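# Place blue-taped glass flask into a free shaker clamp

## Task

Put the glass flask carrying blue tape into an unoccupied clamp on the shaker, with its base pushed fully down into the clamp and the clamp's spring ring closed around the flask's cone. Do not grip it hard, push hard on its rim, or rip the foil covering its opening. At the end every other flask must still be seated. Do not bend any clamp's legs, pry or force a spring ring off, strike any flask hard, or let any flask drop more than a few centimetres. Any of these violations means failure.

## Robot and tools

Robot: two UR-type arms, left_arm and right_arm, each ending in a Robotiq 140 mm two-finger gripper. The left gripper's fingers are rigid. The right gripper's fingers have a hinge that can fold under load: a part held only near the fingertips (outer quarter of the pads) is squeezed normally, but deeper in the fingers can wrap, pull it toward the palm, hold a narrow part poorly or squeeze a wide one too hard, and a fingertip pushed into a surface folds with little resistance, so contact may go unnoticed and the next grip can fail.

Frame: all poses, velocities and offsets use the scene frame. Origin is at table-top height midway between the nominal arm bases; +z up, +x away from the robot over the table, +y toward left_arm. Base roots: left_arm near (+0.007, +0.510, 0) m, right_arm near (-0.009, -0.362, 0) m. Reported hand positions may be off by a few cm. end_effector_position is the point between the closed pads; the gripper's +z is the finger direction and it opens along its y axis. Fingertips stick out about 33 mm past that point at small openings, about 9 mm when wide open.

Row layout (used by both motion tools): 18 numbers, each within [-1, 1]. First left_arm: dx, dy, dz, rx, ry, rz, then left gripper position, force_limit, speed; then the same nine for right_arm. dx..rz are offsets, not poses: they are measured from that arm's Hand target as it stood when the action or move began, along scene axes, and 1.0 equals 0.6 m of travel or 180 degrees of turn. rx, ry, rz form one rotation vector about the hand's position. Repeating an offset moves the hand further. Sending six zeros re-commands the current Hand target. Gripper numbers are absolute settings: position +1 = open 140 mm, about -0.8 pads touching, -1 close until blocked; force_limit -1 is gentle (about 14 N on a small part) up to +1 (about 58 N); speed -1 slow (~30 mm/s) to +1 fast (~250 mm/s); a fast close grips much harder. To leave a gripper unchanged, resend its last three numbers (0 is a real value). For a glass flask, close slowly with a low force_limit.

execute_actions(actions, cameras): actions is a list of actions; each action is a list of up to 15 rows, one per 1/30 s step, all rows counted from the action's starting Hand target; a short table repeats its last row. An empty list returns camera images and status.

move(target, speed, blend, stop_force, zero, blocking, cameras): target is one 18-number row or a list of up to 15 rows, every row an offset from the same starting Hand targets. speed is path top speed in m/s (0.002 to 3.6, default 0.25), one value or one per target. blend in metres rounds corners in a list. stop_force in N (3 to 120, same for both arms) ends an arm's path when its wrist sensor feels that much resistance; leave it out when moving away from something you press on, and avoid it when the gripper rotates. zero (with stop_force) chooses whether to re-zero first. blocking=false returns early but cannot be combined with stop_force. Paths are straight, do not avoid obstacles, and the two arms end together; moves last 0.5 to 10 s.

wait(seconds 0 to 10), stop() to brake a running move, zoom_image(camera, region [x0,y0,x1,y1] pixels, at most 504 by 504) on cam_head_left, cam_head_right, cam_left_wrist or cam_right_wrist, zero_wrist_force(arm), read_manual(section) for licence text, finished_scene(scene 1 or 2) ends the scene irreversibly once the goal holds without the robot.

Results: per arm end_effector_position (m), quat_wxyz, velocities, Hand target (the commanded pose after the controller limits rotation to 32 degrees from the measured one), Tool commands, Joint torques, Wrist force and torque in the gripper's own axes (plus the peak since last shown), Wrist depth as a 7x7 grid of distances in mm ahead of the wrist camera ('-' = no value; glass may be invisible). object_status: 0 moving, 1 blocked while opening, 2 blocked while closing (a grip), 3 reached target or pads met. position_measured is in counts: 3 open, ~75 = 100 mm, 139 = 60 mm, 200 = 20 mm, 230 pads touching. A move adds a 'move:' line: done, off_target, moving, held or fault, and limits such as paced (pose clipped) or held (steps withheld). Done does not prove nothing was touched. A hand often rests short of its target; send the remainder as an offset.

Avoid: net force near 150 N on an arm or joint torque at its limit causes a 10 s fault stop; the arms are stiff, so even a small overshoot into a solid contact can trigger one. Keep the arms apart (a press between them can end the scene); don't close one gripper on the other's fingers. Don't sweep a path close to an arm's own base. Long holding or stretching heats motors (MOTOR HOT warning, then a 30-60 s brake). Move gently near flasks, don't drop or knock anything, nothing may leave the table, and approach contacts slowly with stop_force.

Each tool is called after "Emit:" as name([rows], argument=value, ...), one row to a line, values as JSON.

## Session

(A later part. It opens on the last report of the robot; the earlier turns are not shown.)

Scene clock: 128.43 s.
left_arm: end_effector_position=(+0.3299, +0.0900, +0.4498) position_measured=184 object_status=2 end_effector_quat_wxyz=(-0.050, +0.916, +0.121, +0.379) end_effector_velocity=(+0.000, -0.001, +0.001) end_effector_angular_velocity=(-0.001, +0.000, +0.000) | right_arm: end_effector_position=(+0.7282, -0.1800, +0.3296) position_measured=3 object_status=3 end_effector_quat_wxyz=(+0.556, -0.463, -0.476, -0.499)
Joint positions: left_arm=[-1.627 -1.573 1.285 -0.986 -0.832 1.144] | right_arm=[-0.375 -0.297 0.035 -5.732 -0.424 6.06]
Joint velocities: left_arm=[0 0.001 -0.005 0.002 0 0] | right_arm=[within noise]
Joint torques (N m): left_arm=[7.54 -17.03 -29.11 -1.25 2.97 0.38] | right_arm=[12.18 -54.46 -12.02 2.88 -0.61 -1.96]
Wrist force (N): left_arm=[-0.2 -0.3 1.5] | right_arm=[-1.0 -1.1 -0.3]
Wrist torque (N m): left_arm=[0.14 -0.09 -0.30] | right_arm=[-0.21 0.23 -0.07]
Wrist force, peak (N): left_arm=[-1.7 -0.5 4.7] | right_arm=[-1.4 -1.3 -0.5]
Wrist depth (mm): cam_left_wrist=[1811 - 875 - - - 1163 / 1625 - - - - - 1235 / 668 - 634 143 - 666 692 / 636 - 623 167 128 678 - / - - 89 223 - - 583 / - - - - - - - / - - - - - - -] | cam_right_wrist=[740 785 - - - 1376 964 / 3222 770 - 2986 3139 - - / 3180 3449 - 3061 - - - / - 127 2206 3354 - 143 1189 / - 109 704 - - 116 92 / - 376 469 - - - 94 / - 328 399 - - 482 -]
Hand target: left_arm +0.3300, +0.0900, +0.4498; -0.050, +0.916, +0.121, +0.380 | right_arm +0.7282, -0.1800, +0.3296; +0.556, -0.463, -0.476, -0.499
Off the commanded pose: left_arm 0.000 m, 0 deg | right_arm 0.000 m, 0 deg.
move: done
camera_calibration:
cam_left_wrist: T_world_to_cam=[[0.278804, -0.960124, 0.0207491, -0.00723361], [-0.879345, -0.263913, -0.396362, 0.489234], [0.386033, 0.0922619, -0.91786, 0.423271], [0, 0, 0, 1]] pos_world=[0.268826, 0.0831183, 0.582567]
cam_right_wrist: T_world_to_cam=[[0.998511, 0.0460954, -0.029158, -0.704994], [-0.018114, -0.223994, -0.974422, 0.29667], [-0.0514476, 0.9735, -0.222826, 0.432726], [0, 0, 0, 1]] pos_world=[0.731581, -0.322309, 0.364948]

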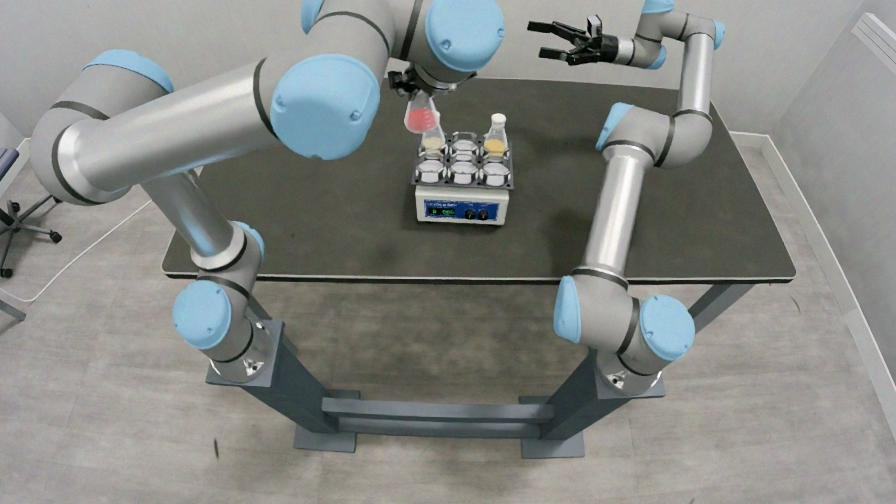

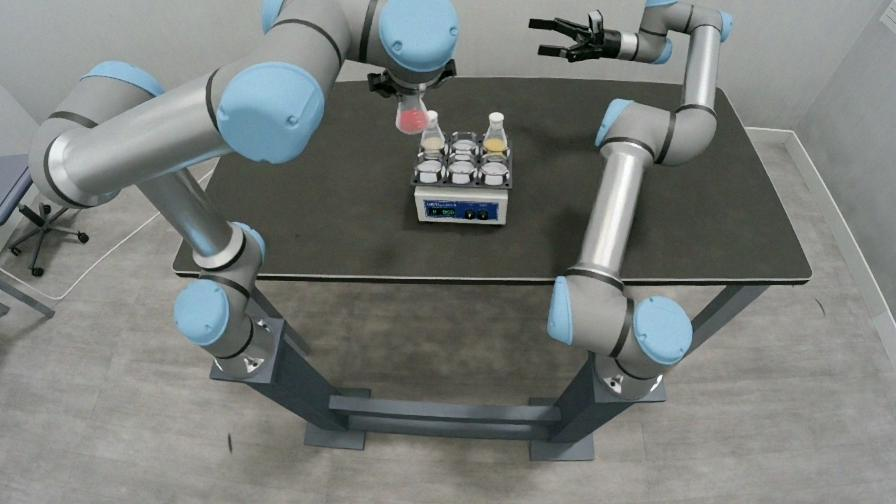

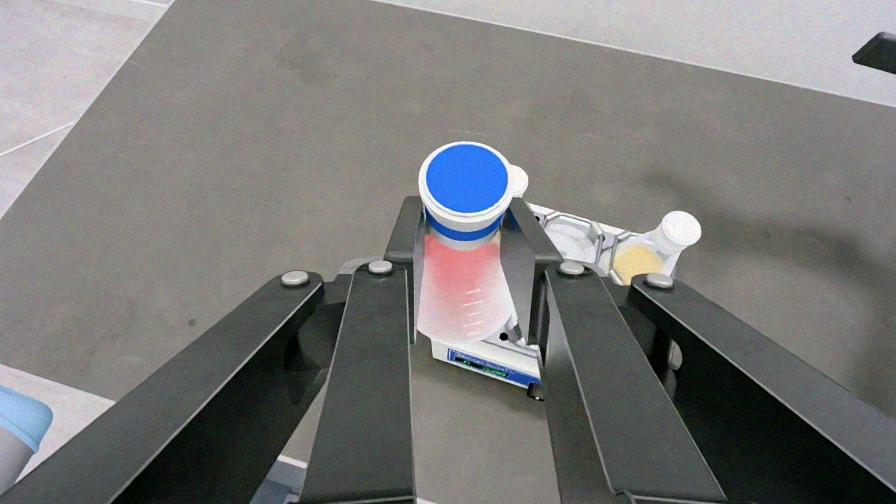

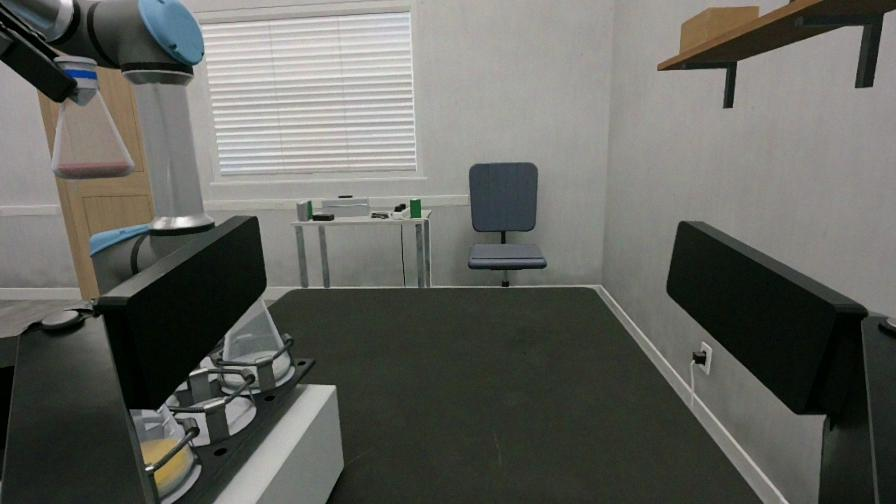

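Emit:
move(target=[0,0,0,0,0,0,-1,-1,-1,-0.497,-0.033,-0.02,0,0,0,1,1,1], speed=0.3, cameras=["cam_right_wrist"])

Scene clock: 144.00 s.
left_arm: end_effector_position=(+0.3300, +0.0900, +0.4498) position_measured=184 object_status=2 end_effector_quat_wxyz=(-0.050, +0.916, +0.121, +0.380) | right_arm: end_effector_position=(+0.4314, -0.1991, +0.3189) position_measured=3 object_status=3 end_effector_quat_wxyz=(+0.622, -0.379, -0.357, -0.585)
Joint positions: left_arm=[-1.627 -1.573 1.285 -0.986 -0.832 1.144] | right_arm=[-0.587 -1.013 1.791 -6.285 -0.711 5.704]
Joint torques (N m): left_arm=[12.33 -17.52 -28.59 -1.12 2.63 -1.14] | right_arm=[-8.46 -52.98 -8.11 3.58 1.46 -1.95]
Wrist force (N): left_arm=[-0.3 -0.4 1.7] | right_arm=[-1.0 -1.5 -1.2]
Wrist torque (N m): left_arm=[0.14 -0.08 -0.30] | right_arm=[-0.25 0.26 -0.01]
Wrist force, peak (N): left_arm=[-0.5 -0.5 1.7] | right_arm=[-7.8 0.7 -0.9]
Wrist depth (mm): cam_left_wrist=[1825 760 - 737 1289 1310 1198 / 1659 - 737 - - 737 725 / - - - 143 - - 688 / - - - 167 128 618 - / 559 - 89 224 - - - / - - - - - - - / - - - - - - -] | cam_right_wrist=[515 405 455 3601 3265 - - / - 671 402 - - 2186 1123 / 3099 833 811 3265 3180 2093 1230 / 3265 127 768 3061 - 133 1316 / - 109 827 3309 3265 116 92 / - 777 785 3222 415 - 94 / - 772 2915 376 378 - -]
Hand target: left_arm +0.3300, +0.0900, +0.4498; -0.050, +0.916, +0.121, +0.380 | right_arm +0.4300, -0.1998, +0.3176; +0.556, -0.463, -0.476, -0.499
Off the commanded pose: left_arm 0.000 m, 0 deg | right_arm 0.002 m, 21 deg.
joint sent to its limit (right arm) — joint 4 (wrist 1), lower limit. The joint targets are off in orientation, not in position.
move: off_target (right_arm)
camera_calibration:
cam_right_wrist: T_world_to_cam=[[0.998561, -0.00197445, -0.0535889, -0.40988], [-0.0528488, 0.133206, -0.989678, 0.36758], [0.00909246, 0.991086, 0.13291, 0.29768], [0, 0, 0, 1]] pos_world=[0.42601, -0.3448, 0.302257]
Images, in order (width x height): cam_right_wrist 896x504.

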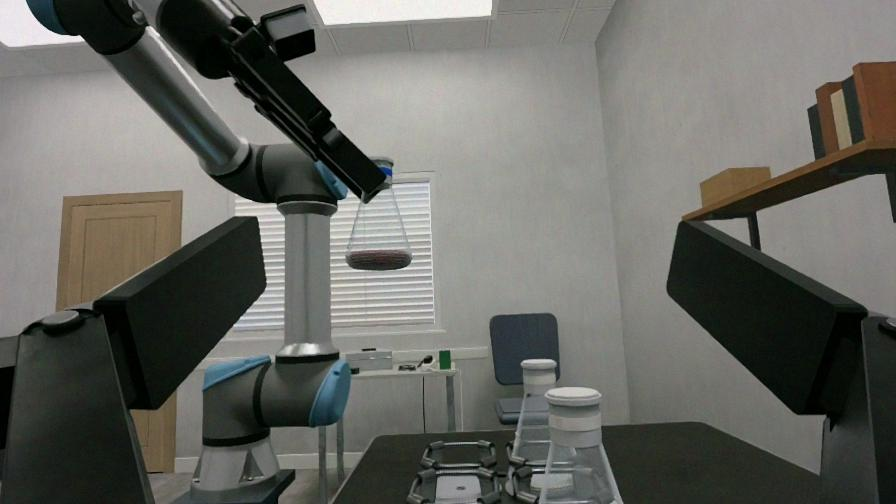

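Emit:
zoom_image(camera="cam_right_wrist", region=[380, 340, 640, 504])

Scaled by 1.938 from the camera's 896x504 image, which has a finer 1280x720 frame.

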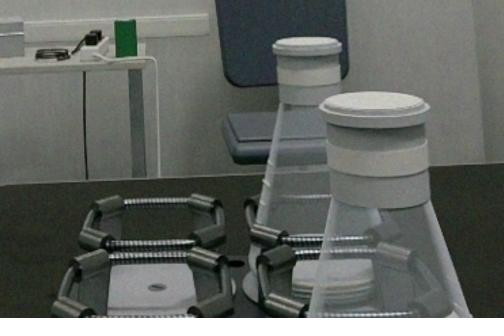

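Emit:
wait(seconds=0.1, cameras=["cam_head_left","cam_head_right"])

Emit:
zoom_image(camera="cam_head_left", region=[390, 70, 530, 210])

Emit:
zoom_image(camera="cam_head_right", region=[380, 70, 520, 210])

Scene clock: 151.27 s.
left_arm: end_effector_position=(+0.3300, +0.0900, +0.4498) position_measured=184 object_status=2 end_effector_quat_wxyz=(-0.050, +0.916, +0.121, +0.380) | right_arm: end_effector_position=(+0.4314, -0.1991, +0.3189) position_measured=3 object_status=3 end_effector_quat_wxyz=(+0.622, -0.379, -0.357, -0.585)
Joint positions: left_arm=[-1.627 -1.573 1.285 -0.986 -0.832 1.144] | right_arm=[-0.587 -1.013 1.791 -6.285 -0.711 5.704]
Joint torques (N m): left_arm=[13.04 -18.21 -27.02 -1.12 2.27 -1.12] | right_arm=[10.06 -54.53 -20.5 1.37 0.36 -1.63]
Wrist force (N): left_arm=[-0.4 -0.4 1.4] | right_arm=[-1.1 -1.5 -1.1]
Wrist torque (N m): left_arm=[0.13 -0.07 -0.29] | right_arm=[-0.27 0.27 -0.01]
Wrist force, peak (N): left_arm=[-0.5 -0.5 1.9] | right_arm=[-1.1 -1.8 -1.5]
Wrist depth (mm): cam_left_wrist=[1811 783 810 796 1363 1446 - / 1757 721 - 768 - 723 737 / 633 - - 142 - - 704 / - - - 167 132 589 626 / - - 89 224 - - - / - - - - - - - / - - - - - - -] | cam_right_wrist=[498 401 467 - 2354 - - / - 676 403 - - - 1134 / - 878 816 - - 1869 1316 / - 122 805 - - 133 - / - 109 813 2721 2605 123 92 / - 777 770 3222 413 2093 94 / - 770 2093 382 348 - -]
Hand target: left_arm +0.3300, +0.0900, +0.4498; -0.050, +0.916, +0.121, +0.380 | right_arm +0.4300, -0.1998, +0.3176; +0.556, -0.463, -0.476, -0.499
Tool commands: left_gripper/position=-1.0 left_gripper/force_limit=-1.0 left_gripper/speed=-1.0 right_gripper/position=+1.0 right_gripper/force_limit=+1.0 right_gripper/speed=+1.0
Off the commanded pose: left_arm 0.000 m, 0 deg | right_arm 0.002 m, 21 deg.
wait: 0.10 s; at rest from the start
Images, in order (width x height): cam_head_left 896x504, cam_head_right 896x504.

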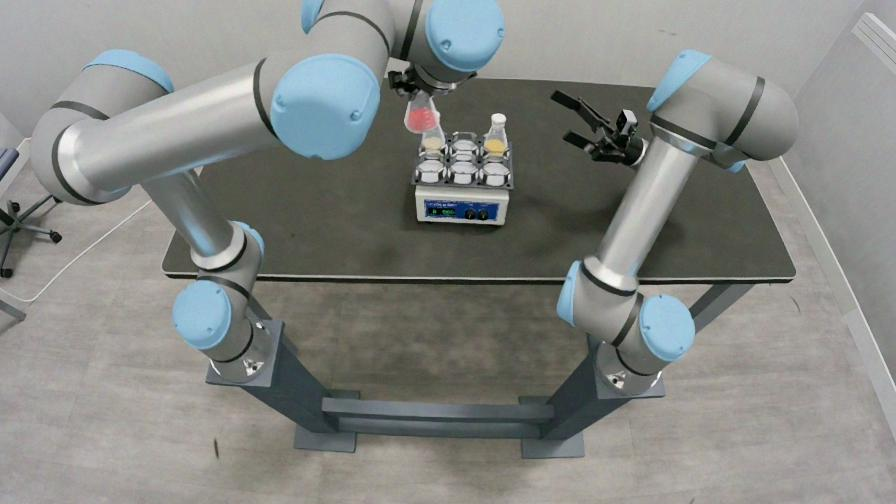

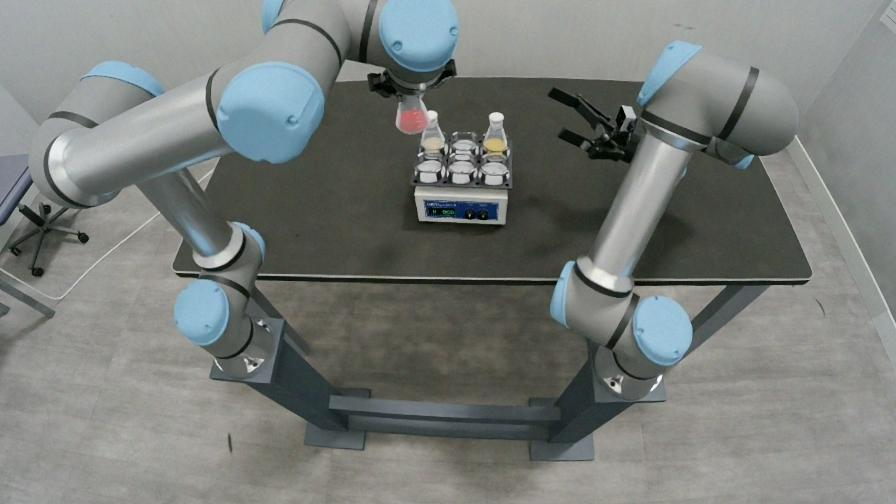

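Scaled by 3.600 from the camera's 896x504 image, which has a finer 1280x720 frame.

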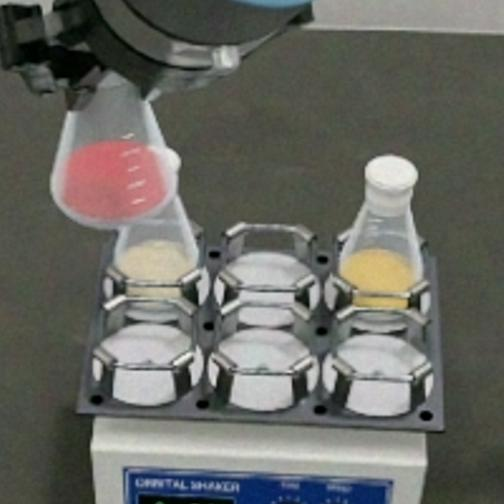

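Scaled by 3.600 from the camera's 896x504 image, which has a finer 1280x720 frame.

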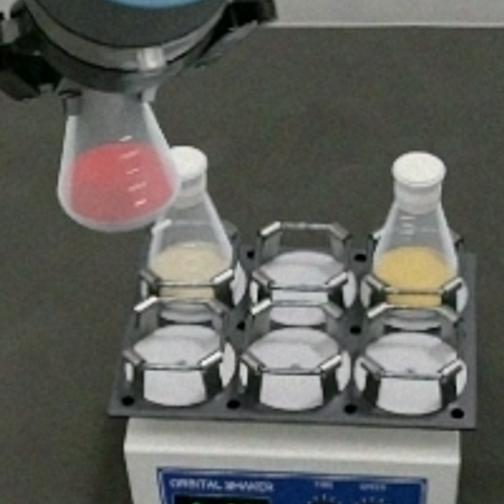

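Emit:
move(target=[0.1167,-0.0117,-0.2417,0,0,0,-1,-1,-1,0,0,0,0,0,0,1,1,1], speed=0.2, cameras=["cam_head_left","cam_head_right","cam_right_wrist","cam_left_wrist"])

Emit:
zoom_image(camera="cam_right_wrist", region=[340, 300, 560, 504])

Emit:
zoom_image(camera="cam_head_left", region=[390, 90, 520, 220])

Emit:
zoom_image(camera="cam_head_right", region=[390, 90, 520, 220])

Scene clock: 156.97 s.
left_arm: end_effector_position=(+0.4000, +0.0830, +0.3049) position_measured=184 object_status=2 end_effector_quat_wxyz=(-0.050, +0.916, +0.121, +0.380) end_effector_velocity=(+0.000, -0.001, +0.000) end_effector_angular_velocity=(-0.004, +0.000, +0.000) | right_arm: end_effector_position=(+0.4314, -0.1991, +0.3189) position_measured=3 object_status=3 end_effector_quat_wxyz=(+0.622, -0.379, -0.357, -0.585)
Joint positions: left_arm=[-1.483 -1.546 1.664 -1.525 -0.799 1.337] | right_arm=[-0.587 -1.013 1.792 -6.285 -0.711 5.704]
Joint velocities: left_arm=[0 0.001 0 -0.005 0 0] | right_arm=[within noise]
Joint torques (N m): left_arm=[-12.57 -24.88 -16.74 -4.27 -0.07 0.37] | right_arm=[-11.11 -55.14 -3.05 1.45 1.2 -1.76]
Wrist force (N): left_arm=[-0.3 -0.5 1.2] | right_arm=[-1.0 -1.5 -1.2]
Wrist torque (N m): left_arm=[0.10 -0.07 -0.19] | right_arm=[-0.25 0.26 -0.01]
Wrist force, peak (N): left_arm=[-1.4 -0.2 4.0] | right_arm=[-1.2 -1.8 -1.3]
Wrist depth (mm): cam_left_wrist=[597 - - - - - - / - - - - - 552 565 / - 495 - 143 - 498 510 / - - - 167 319 297 - / - - 89 223 - 268 - / - - - - - - - / - - - - - - -] | cam_right_wrist=[- 360 - - - - - / 455 367 - - 2267 1991 1200 / 3655 631 383 - 2605 1827 1289 / - 122 419 - 3449 133 - / - 109 770 437 3139 116 92 / - 777 795 2605 389 - 94 / - 760 2267 371 345 - -]
Hand target: left_arm +0.4000, +0.0830, +0.3048; -0.050, +0.916, +0.121, +0.380 | right_arm +0.4300, -0.1998, +0.3176; +0.556, -0.463, -0.476, -0.499
Off the commanded pose: left_arm 0.000 m, 0 deg | right_arm 0.002 m, 21 deg.
joint sent to its limit (right arm) — joint 4 (wrist 1), lower limit. The joint targets are off in orientation, not in position.
move: off_target (right_arm)
camera_calibration:
cam_left_wrist: T_world_to_cam=[[0.279021, -0.96006, 0.0207782, -0.030556], [-0.879224, -0.264109, -0.396499, 0.491541], [0.386151, 0.0923629, -0.9178, 0.263822], [0, 0, 0, 1]] pos_world=[0.338825, 0.0761174, 0.437666]
cam_right_wrist: T_world_to_cam=[[0.998569, -0.00230193, -0.0534298, -0.410044], [-0.0526483, 0.133128, -0.989699, 0.367461], [0.00939122, 0.991096, 0.132816, 0.297485], [0, 0, 0, 1]] pos_world=[0.426009, -0.3447, 0.302257]

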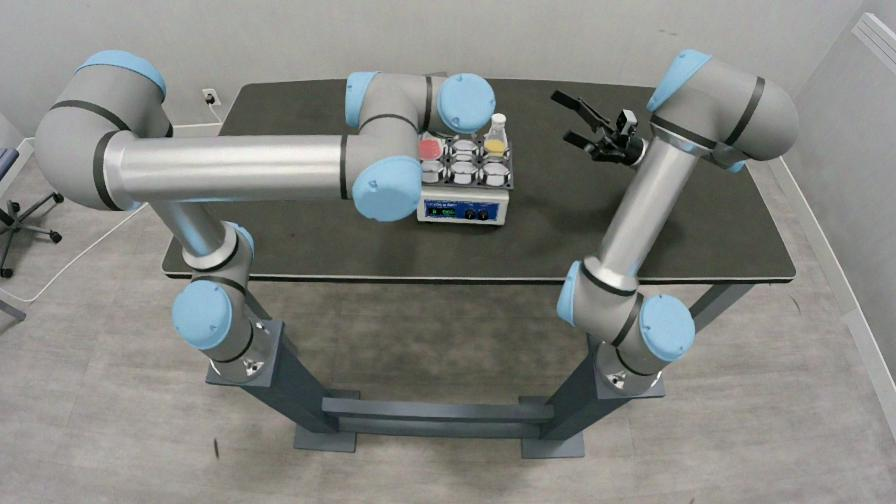

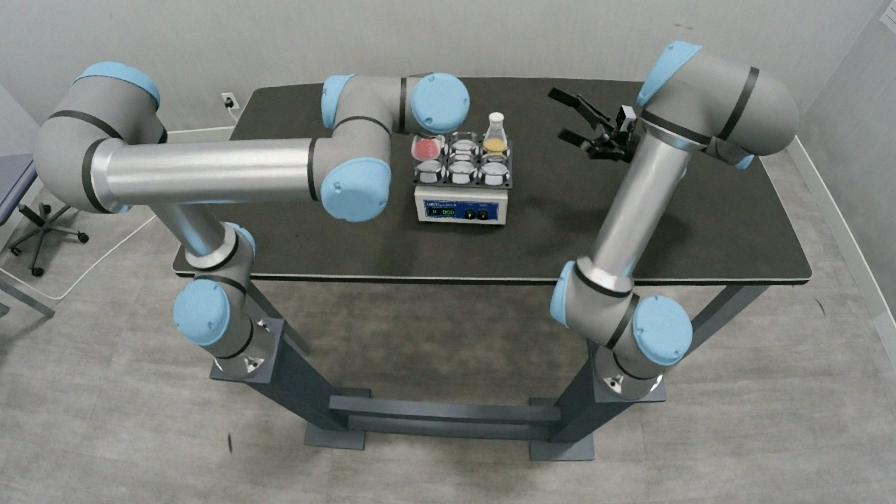

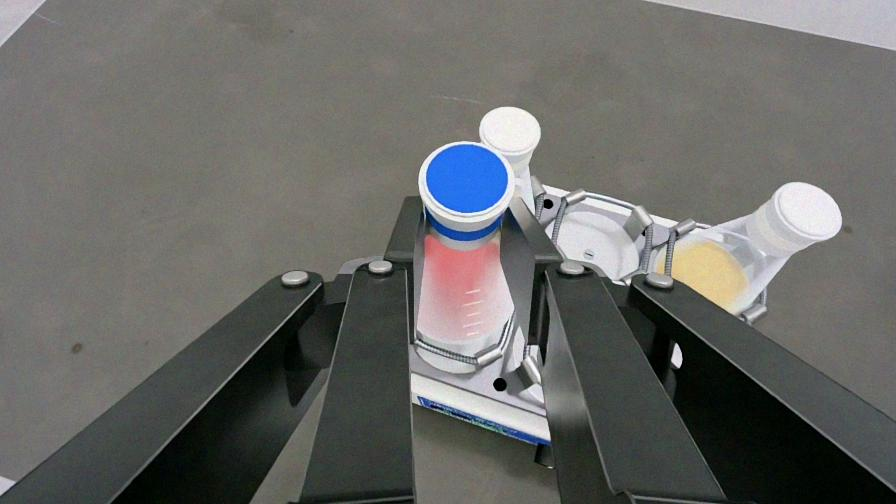

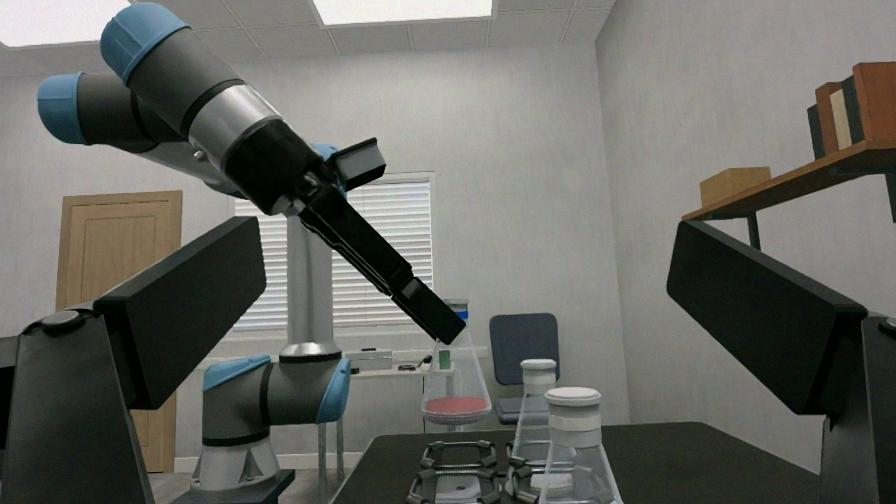

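Scaled by 2.291 from the camera's 896x504 image, which has a finer 1280x720 frame.

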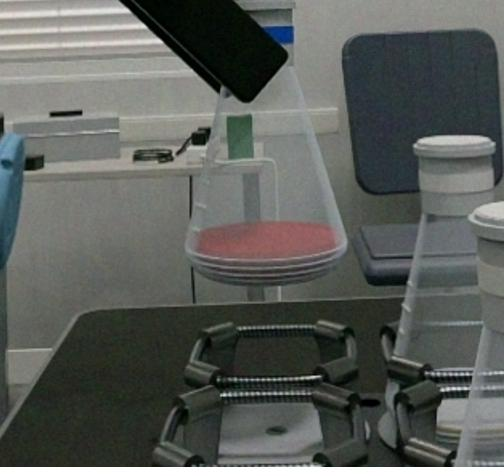

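Scaled by 3.877 from the camera's 896x504 image, which has a finer 1280x720 frame.

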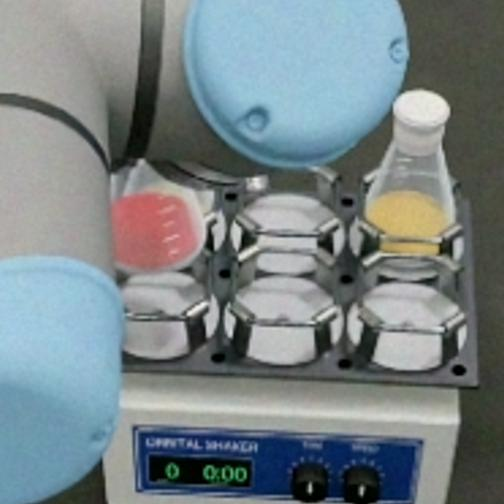

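Scaled by 3.877 from the camera's 896x504 image, which has a finer 1280x720 frame.

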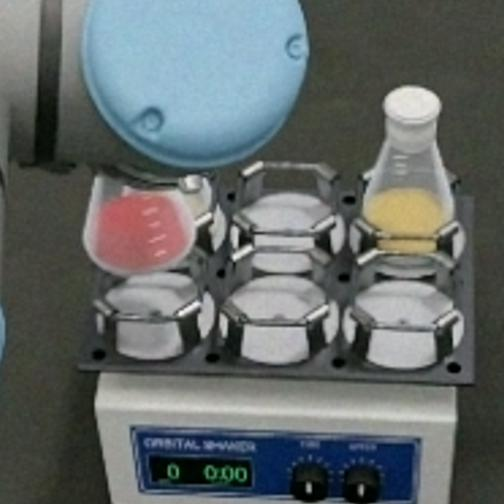

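Emit:
move(target=[0,0,-0.125,0,0,0,-1,-1,-1,0,0,0,0,0,0,1,1,1], speed=0.03, stop_force=10, cameras=["cam_head_right","cam_right_wrist","cam_left_wrist"])

Emit:
zoom_image(camera="cam_right_wrist", region=[340, 300, 560, 504])

Emit:
zoom_image(camera="cam_head_right", region=[390, 90, 520, 220])

Scene clock: 162.87 s.
left_arm: end_effector_position=(+0.4000, +0.0829, +0.2714) position_measured=184 object_status=2 end_effector_quat_wxyz=(-0.050, +0.916, +0.121, +0.379) | right_arm: end_effector_position=(+0.4314, -0.1991, +0.3189) position_measured=3 object_status=3 end_effector_quat_wxyz=(+0.622, -0.379, -0.357, -0.585)
Joint positions: left_arm=[-1.483 -1.533 1.738 -1.612 -0.799 1.337] | right_arm=[-0.587 -1.013 1.792 -6.285 -0.711 5.704]
Joint torques (N m): left_arm=[-2.24 -31.54 -13 -3.24 0.94 -1.05] | right_arm=[-10.99 -54.16 -3.47 1.09 1.43 -2.06]
Wrist force (N): left_arm=[3.5 3.0 -2.2] | right_arm=[-0.9 -1.7 -1.1]
Wrist torque (N m): left_arm=[0.00 -0.18 -0.29] | right_arm=[-0.30 0.25 -0.01]
Wrist force, peak (N): left_arm=[12.5 6.9 -15.0] | right_arm=[-1.4 -1.7 -1.2]
Wrist depth (mm): cam_left_wrist=[- 555 - - - 572 572 / - 515 - - 505 522 - / - - - 143 296 473 182 / - - 104 167 283 270 - / - - 89 223 - - 408 / - - - - - - 386 / - - - - - - -] | cam_right_wrist=[- 3309 3222 - - 1959 1353 / 442 358 - - - 1975 1166 / 3354 370 394 - 3265 1611 1302 / 3061 122 363 - - 133 1302 / - 109 813 406 2288 116 92 / - 760 800 2950 1093 - 94 / - 765 960 394 351 - -]
Hand target: left_arm +0.4000, +0.0829, +0.2714; -0.050, +0.916, +0.121, +0.380 (not the last commanded pose) | right_arm +0.4300, -0.1998, +0.3176; +0.556, -0.463, -0.476, -0.499
Off the commanded pose: left_arm 0.042 m, 0 deg | right_arm 0.002 m, 21 deg.
joint sent to its limit (right arm) — joint 4 (wrist 1), lower limit. The joint targets are off in orientation, not in position.
move: contact (left_arm), off_target (right_arm)
camera_calibration:
cam_left_wrist: T_world_to_cam=[[0.278849, -0.960108, 0.0208782, -0.0299338], [-0.879312, -0.264003, -0.396374, 0.478204], [0.386073, 0.0921701, -0.917852, 0.233147], [0, 0, 0, 1]] pos_world=[0.338826, 0.0760183, 0.404167]
cam_right_wrist: T_world_to_cam=[[0.998569, -0.00230193, -0.0534298, -0.410044], [-0.0526483, 0.133128, -0.989699, 0.367461], [0.00939122, 0.991096, 0.132816, 0.297485], [0, 0, 0, 1]] pos_world=[0.426009, -0.3447, 0.302257]
Images, in order (width x height): cam_head_right 896x504, cam_left_wrist 896x504, cam_right_wrist 896x504.

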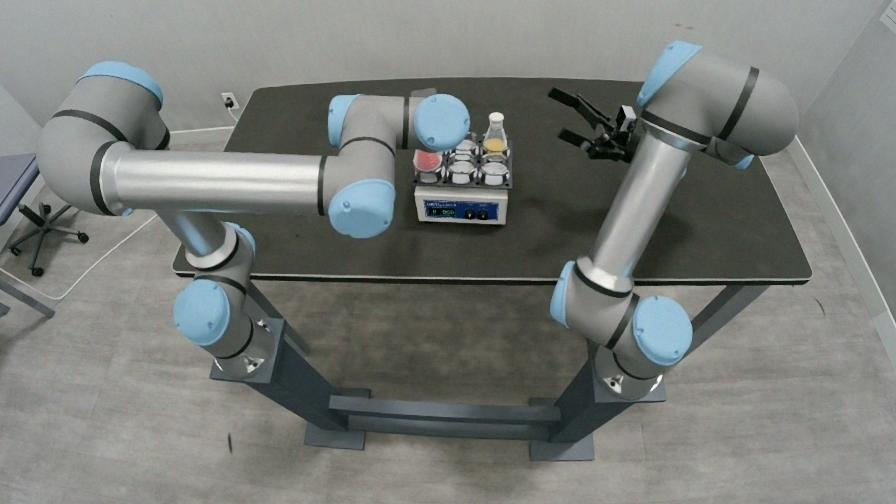

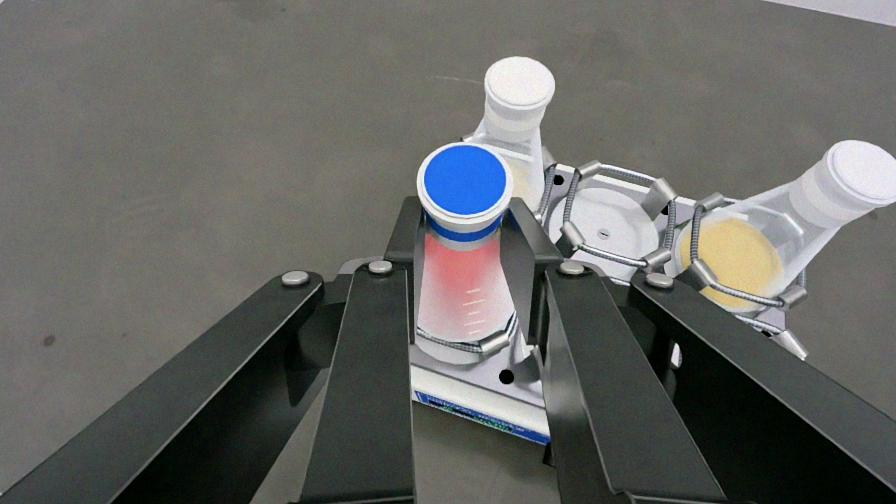

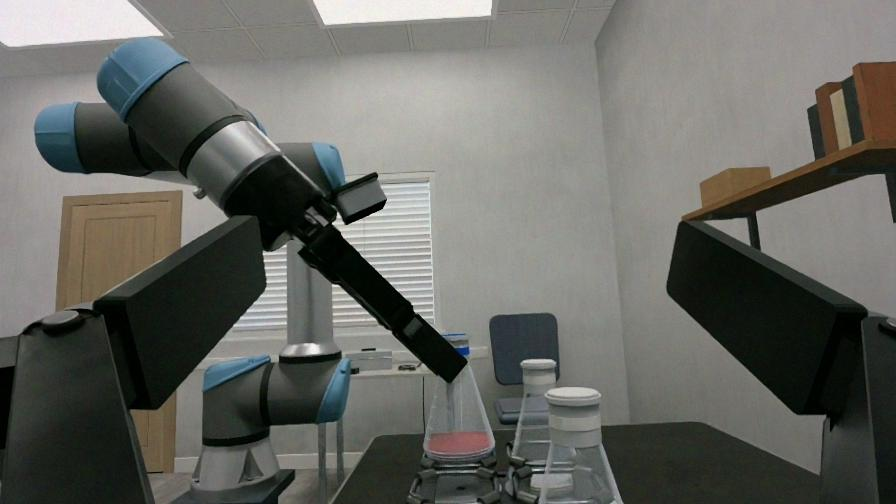

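Scaled by 2.291 from the camera's 896x504 image, which has a finer 1280x720 frame.

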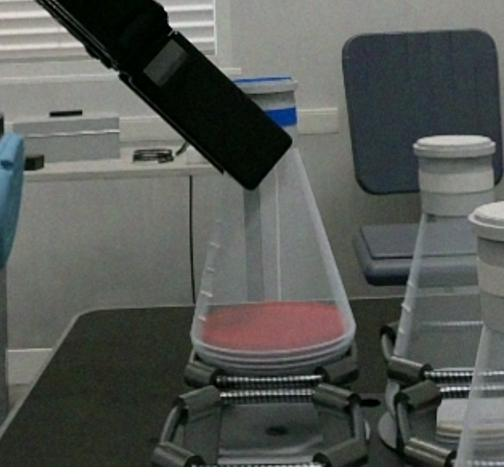

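Scaled by 3.877 from the camera's 896x504 image, which has a finer 1280x720 frame.

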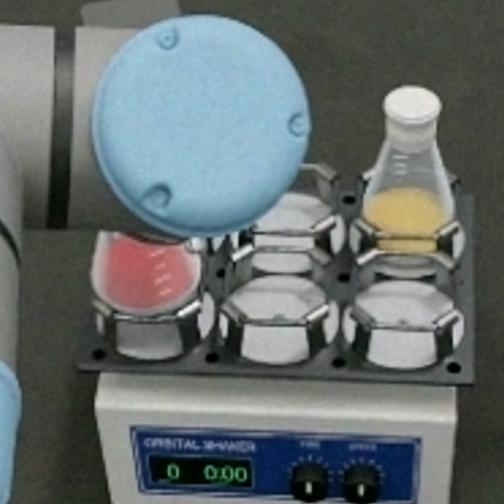

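Emit:
move([
  [0,0,0.01,0,0,0,-1,-1,-1,0,0,0,0,0,0,1,1,1],
  [-0.0025,-0.0035,0.01,0,0,0,-0.98,-0.05,-1,0,0,0,0,0,0,1,1,1],
], speed=0.04)

Emit:
wait(seconds=0.8, cameras=["cam_right_wrist"])

Emit:
zoom_image(camera="cam_right_wrist", region=[340, 300, 560, 504])

Scene clock: 168.00 s.
left_arm: end_effector_position=(+0.3985, +0.0808, +0.2774) position_measured=186 object_status=2 end_effector_quat_wxyz=(-0.050, +0.916, +0.121, +0.379) | right_arm: end_effector_position=(+0.4314, -0.1991, +0.3189) position_measured=3 object_status=3 end_effector_quat_wxyz=(+0.622, -0.379, -0.357, -0.585)
Joint positions: left_arm=[-1.487 -1.532 1.72 -1.592 -0.799 1.333] | right_arm=[-0.587 -1.013 1.792 -6.285 -0.711 5.704]
Joint torques (N m): left_arm=[11.96 -34.05 -16.09 -4.6 1.31 1.32] | right_arm=[-11.19 -54.5 -2.17 1.45 1.3 -2.03]
Wrist force (N): left_arm=[0.0 0.0 1.3] | right_arm=[-1.1 -1.6 -1.2]
Wrist torque (N m): left_arm=[0.20 -0.16 -0.22] | right_arm=[-0.27 0.26 -0.01]
Wrist force, peak (N): left_arm=[3.6 3.4 -2.9] | right_arm=[-1.2 -1.8 -1.4]
Wrist depth (mm): cam_left_wrist=[- 570 581 - 569 - - / 493 - 504 485 512 - - / 483 - - 143 302 461 192 / - 432 - 141 133 266 429 / - - 89 224 - - - / - - - - - - - / - - - - - - -] | cam_right_wrist=[3887 371 - 3265 - 1869 1302 / 443 360 5830 - - 2206 1108 / 473 367 409 - - 1643 1302 / 3498 122 378 - - 143 1368 / - 109 839 394 3354 123 92 / - 772 795 2881 248 - 94 / - 780 2424 381 359 - -]
Hand target: left_arm +0.3985, +0.0808, +0.2774; -0.050, +0.916, +0.121, +0.380 | right_arm +0.4300, -0.1998, +0.3176; +0.556, -0.463, -0.476, -0.499
Off the commanded pose: left_arm 0.000 m, 0 deg | right_arm 0.002 m, 21 deg.
joint sent to its limit (right arm) — joint 4 (wrist 1), lower limit. The joint targets are off in orientation, not in position.
move: off_target (right_arm)

Scene clock: 168.80 s.
left_arm: end_effector_position=(+0.3985, +0.0808, +0.2774) position_measured=186 object_status=2 end_effector_quat_wxyz=(-0.050, +0.916, +0.121, +0.380) | right_arm: end_effector_position=(+0.4314, -0.1991, +0.3189) position_measured=3 object_status=3 end_effector_quat_wxyz=(+0.622, -0.379, -0.357, -0.585)
Joint positions: left_arm=[-1.487 -1.532 1.72 -1.592 -0.799 1.333] | right_arm=[-0.587 -1.013 1.792 -6.285 -0.711 5.704]
Joint torques (N m): left_arm=[11.12 -33.77 -15.07 -4.39 2.52 1.29] | right_arm=[-11.11 -55.09 -2.8 1.55 1.47 -1.86]
Wrist force (N): left_arm=[0.0 0.1 1.2] | right_arm=[-1.1 -1.6 -1.5]
Wrist torque (N m): left_arm=[0.22 -0.15 -0.22] | right_arm=[-0.27 0.27 -0.01]
Wrist force, peak (N): left_arm=[0.3 0.3 1.5] | right_arm=[-1.1 -1.9 -1.2]
Wrist depth (mm): cam_left_wrist=[- - 611 590 583 - - / 499 - 507 504 518 500 - / - - - 143 302 473 191 / 431 - - 141 133 - 435 / - - 89 224 - - 406 / - - - - - - - / - - - - - - -] | cam_right_wrist=[- 375 3549 - - - - / 445 361 4296 - - - 1206 / 472 378 380 3061 - 1677 1289 / 4534 127 367 - - 142 1360 / - 109 827 392 2605 116 92 / - 782 780 2633 248 - 94 / - 770 2267 381 351 - -]
Hand target: left_arm +0.3985, +0.0808, +0.2774; -0.050, +0.916, +0.121, +0.380 | right_arm +0.4300, -0.1998, +0.3176; +0.556, -0.463, -0.476, -0.499
Tool commands: left_gripper/position=-0.98 left_gripper/force_limit=-0.05 left_gripper/speed=-1.0 right_gripper/position=+1.0 right_gripper/force_limit=+1.0 right_gripper/speed=+1.0
Off the commanded pose: left_arm 0.000 m, 0 deg | right_arm 0.002 m, 21 deg.
wait: 0.80 s; at rest by 0.17 s
camera_calibration:
cam_right_wrist: T_world_to_cam=[[0.998569, -0.00230193, -0.0534298, -0.410044], [-0.0526483, 0.133128, -0.989699, 0.367461], [0.00939122, 0.991096, 0.132816, 0.297485], [0, 0, 0, 1]] pos_world=[0.426009, -0.3447, 0.302257]
Images, in order (width x height): cam_right_wrist 896x504.

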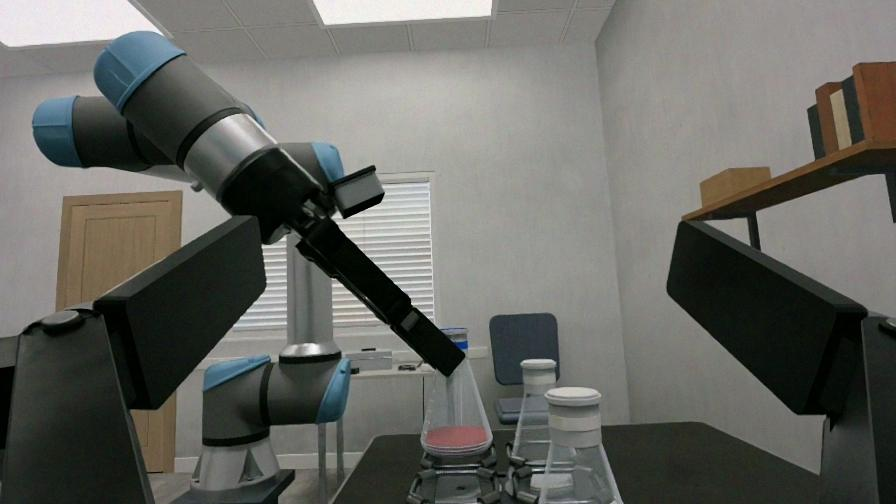

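Scaled by 2.291 from the camera's 896x504 image, which has a finer 1280x720 frame.

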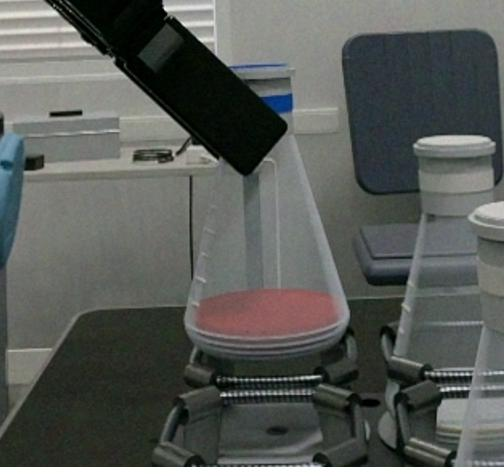

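Emit:
move(target=[0,0,-0.05,0,0,0,-0.98,-0.05,-1,0,0,0,0,0,0,1,1,1], speed=0.02, stop_force=20, cameras=["cam_right_wrist","cam_head_right"])

Emit:
zoom_image(camera="cam_right_wrist", region=[340, 300, 560, 504])

Emit:
zoom_image(camera="cam_head_right", region=[390, 90, 520, 220])

Scene clock: 177.73 s.
left_arm: end_effector_position=(+0.3985, +0.0808, +0.2683) position_measured=186 object_status=2 end_effector_quat_wxyz=(-0.050, +0.916, +0.121, +0.380) | right_arm: end_effector_position=(+0.4314, -0.1991, +0.3189) position_measured=3 object_status=3 end_effector_quat_wxyz=(+0.622, -0.379, -0.357, -0.585)
Joint positions: left_arm=[-1.487 -1.528 1.74 -1.616 -0.799 1.333] | right_arm=[-0.587 -1.013 1.792 -6.285 -0.711 5.704]
Joint torques (N m): left_arm=[11.97 -28.03 -12.96 -1.8 -1.97 -0.19] | right_arm=[-11.79 -54.33 -3.76 1.6 1.38 -2.16]
Wrist force (N): left_arm=[7.8 5.4 -7.2] | right_arm=[-1.0 -1.6 -1.3]
Wrist torque (N m): left_arm=[-0.23 -0.11 -0.42] | right_arm=[-0.28 0.24 -0.01]
Wrist force, peak (N): left_arm=[15.5 7.2 -21.9] | right_arm=[-1.4 -1.8 -1.3]
Wrist depth (mm): cam_left_wrist=[- - 532 566 - - - / 511 - 506 499 506 - - / 445 - 440 143 298 - 181 / - 424 - 139 276 261 426 / - - 89 225 - - 408 / - - - - - - - / - - - - - - -] | cam_right_wrist=[- - - - - - 1360 / 444 358 4222 2721 - 1762 1166 / 475 367 394 5101 3710 1643 1302 / 3354 122 359 - 4081 133 1368 / - 109 819 396 3061 116 92 / - 772 790 2986 252 - 94 / - 765 2075 383 366 772 -]
Hand target: left_arm +0.3985, +0.0808, +0.2683; -0.050, +0.916, +0.121, +0.380 (not the last commanded pose) | right_arm +0.4300, -0.1998, +0.3176; +0.556, -0.463, -0.476, -0.499
Off the commanded pose: left_arm 0.021 m, 0 deg | right_arm 0.002 m, 21 deg.
joint sent to its limit (right arm) — joint 4 (wrist 1), lower limit. The joint targets are off in orientation, not in position.
move: contact (left_arm), off_target (right_arm)
camera_calibration:
cam_right_wrist: T_world_to_cam=[[0.998569, -0.00230193, -0.0534298, -0.410044], [-0.0526483, 0.133128, -0.989699, 0.367461], [0.00939122, 0.991096, 0.132816, 0.297485], [0, 0, 0, 1]] pos_world=[0.426009, -0.3447, 0.302257]
Images, in order (width x height): cam_head_right 896x504, cam_right_wrist 896x504.

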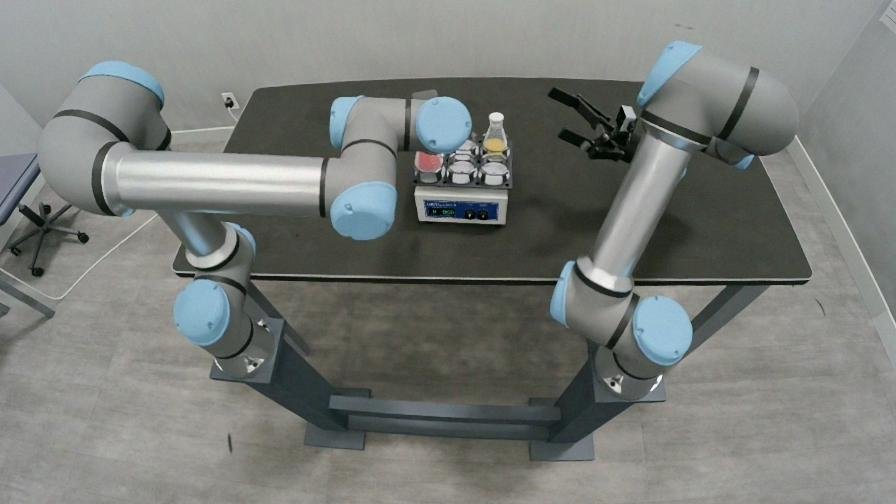

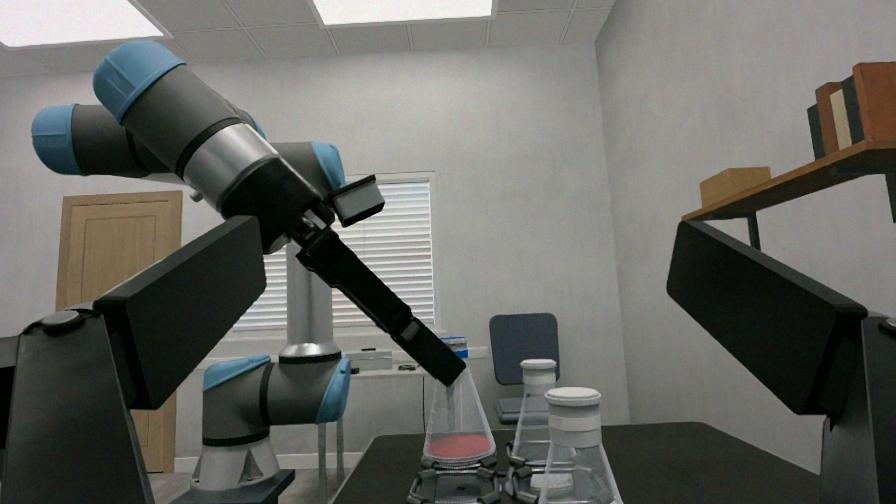

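Scaled by 2.291 from the camera's 896x504 image, which has a finer 1280x720 frame.

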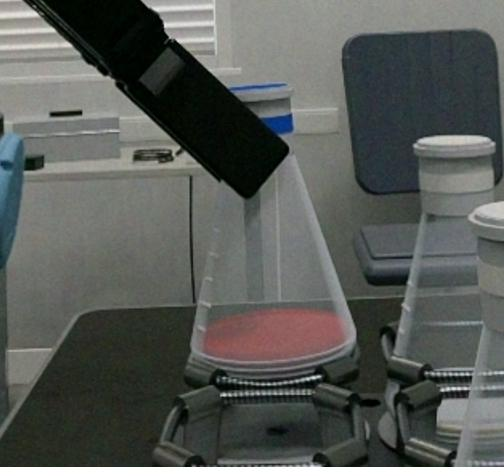

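Scaled by 3.877 from the camera's 896x504 image, which has a finer 1280x720 frame.

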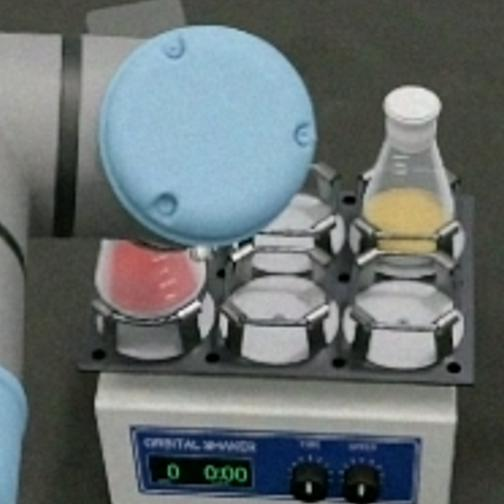

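Emit:
move(target=[0,0,-0.04,0,0,0,-0.98,-0.05,-1,0,0,0,0,0,0,1,1,1], speed=0.015, stop_force=25, cameras=["cam_right_wrist","cam_head_right"])

Emit:
zoom_image(camera="cam_right_wrist", region=[380, 320, 520, 504])

Emit:
zoom_image(camera="cam_head_right", region=[405, 140, 455, 200])

Scene clock: 183.33 s.
left_arm: end_effector_position=(+0.3986, +0.0807, +0.2668) position_measured=186 object_status=2 end_effector_quat_wxyz=(-0.049, +0.916, +0.121, +0.380) | right_arm: end_effector_position=(+0.4314, -0.1991, +0.3189) position_measured=3 object_status=3 end_effector_quat_wxyz=(+0.622, -0.379, -0.357, -0.585)
Joint positions: left_arm=[-1.487 -1.528 1.743 -1.62 -0.799 1.333] | right_arm=[-0.587 -1.013 1.792 -6.285 -0.711 5.704]
Joint torques (N m): left_arm=[13.13 -24.31 -17.9 -0.91 -2.39 1.45] | right_arm=[-10.57 -54.59 -3.58 1.76 1.43 -2.06]
Wrist force (N): left_arm=[17.0 5.8 -14.9] | right_arm=[-0.9 -1.5 -1.1]
Wrist torque (N m): left_arm=[-0.17 -0.11 -0.40] | right_arm=[-0.26 0.23 -0.01]
Wrist force, peak (N): left_arm=[30.3 2.5 -36.5] | right_arm=[-1.2 -1.9 -1.2]
Wrist depth (mm): cam_left_wrist=[- - - - - 548 - / - 498 486 495 509 491 - / - 469 - 143 283 295 179 / 419 - - 167 275 264 - / - - 89 224 - - - / - - - - - - - / - - - - - - -] | cam_right_wrist=[3309 - - - - - 1269 / 442 357 - - 4372 - 1172 / 450 363 396 - 2226 1654 1302 / 3498 122 361 - 3180 133 1432 / - 109 816 392 2691 116 92 / - 772 780 1869 2881 2424 94 / - 763 3023 381 350 - -]
Hand target: left_arm +0.3986, +0.0807, +0.2668; -0.049, +0.916, +0.121, +0.380 (not the last commanded pose) | right_arm +0.4300, -0.1998, +0.3176; +0.556, -0.463, -0.476, -0.499
Off the commanded pose: left_arm 0.023 m, 0 deg | right_arm 0.002 m, 21 deg.
joint sent to its limit (right arm) — joint 4 (wrist 1), lower limit. The joint targets are off in orientation, not in position.
move: contact (left_arm), off_target (right_arm)
camera_calibration:
cam_right_wrist: T_world_to_cam=[[0.998569, -0.00230193, -0.0534298, -0.410044], [-0.0526483, 0.133128, -0.989699, 0.367461], [0.00939122, 0.991096, 0.132816, 0.297485], [0, 0, 0, 1]] pos_world=[0.426009, -0.3447, 0.302257]
Images, in order (width x height): cam_head_right 896x504, cam_right_wrist 896x504.

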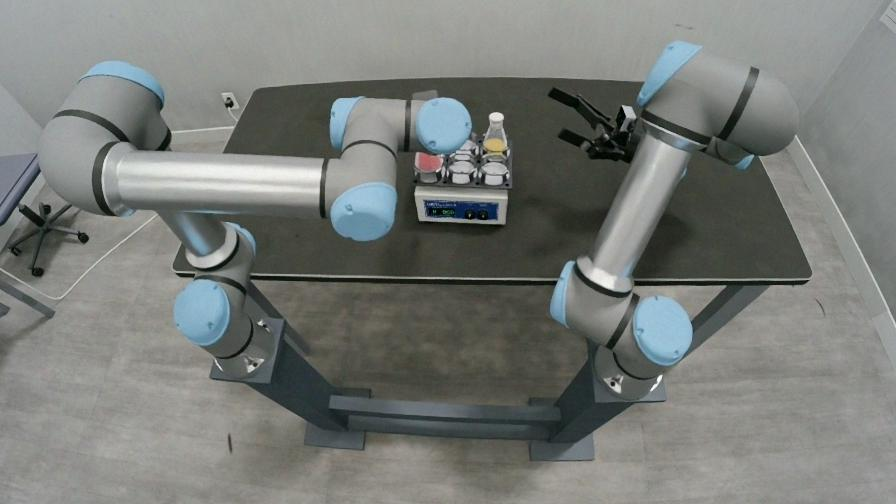

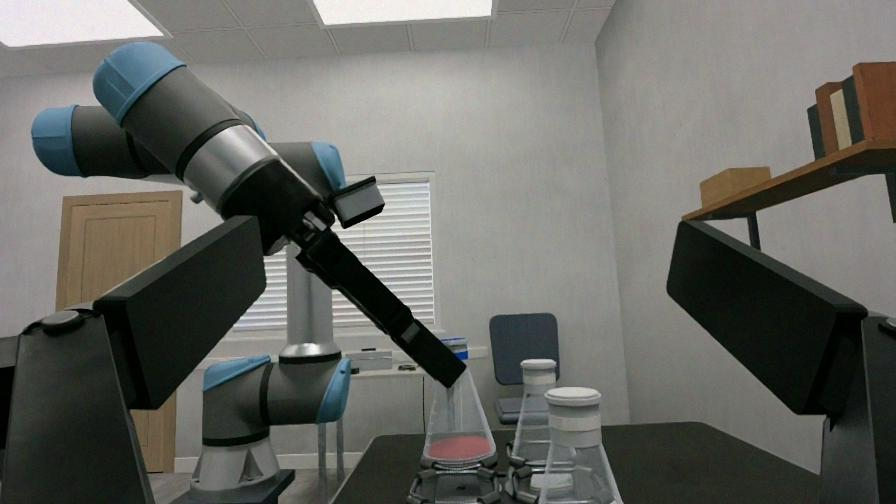

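Scaled by 2.739 from the camera's 896x504 image, which has a finer 1280x720 frame.

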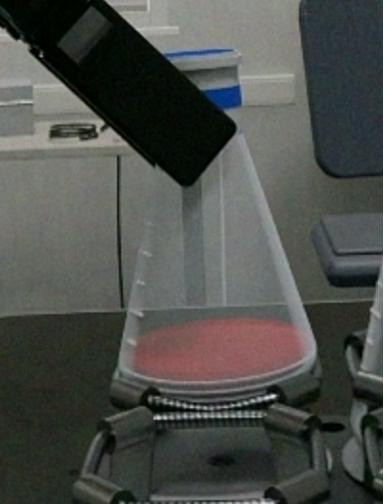

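Scaled by 8.400 from the camera's 896x504 image, which has a finer 1280x720 frame.

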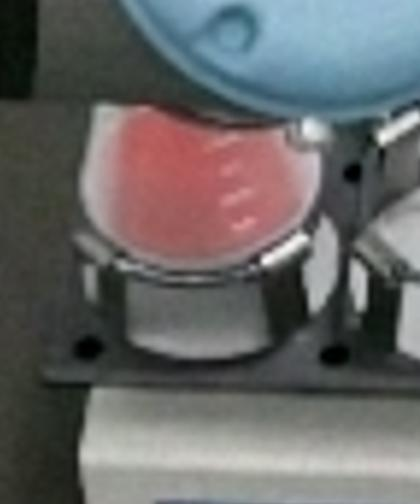

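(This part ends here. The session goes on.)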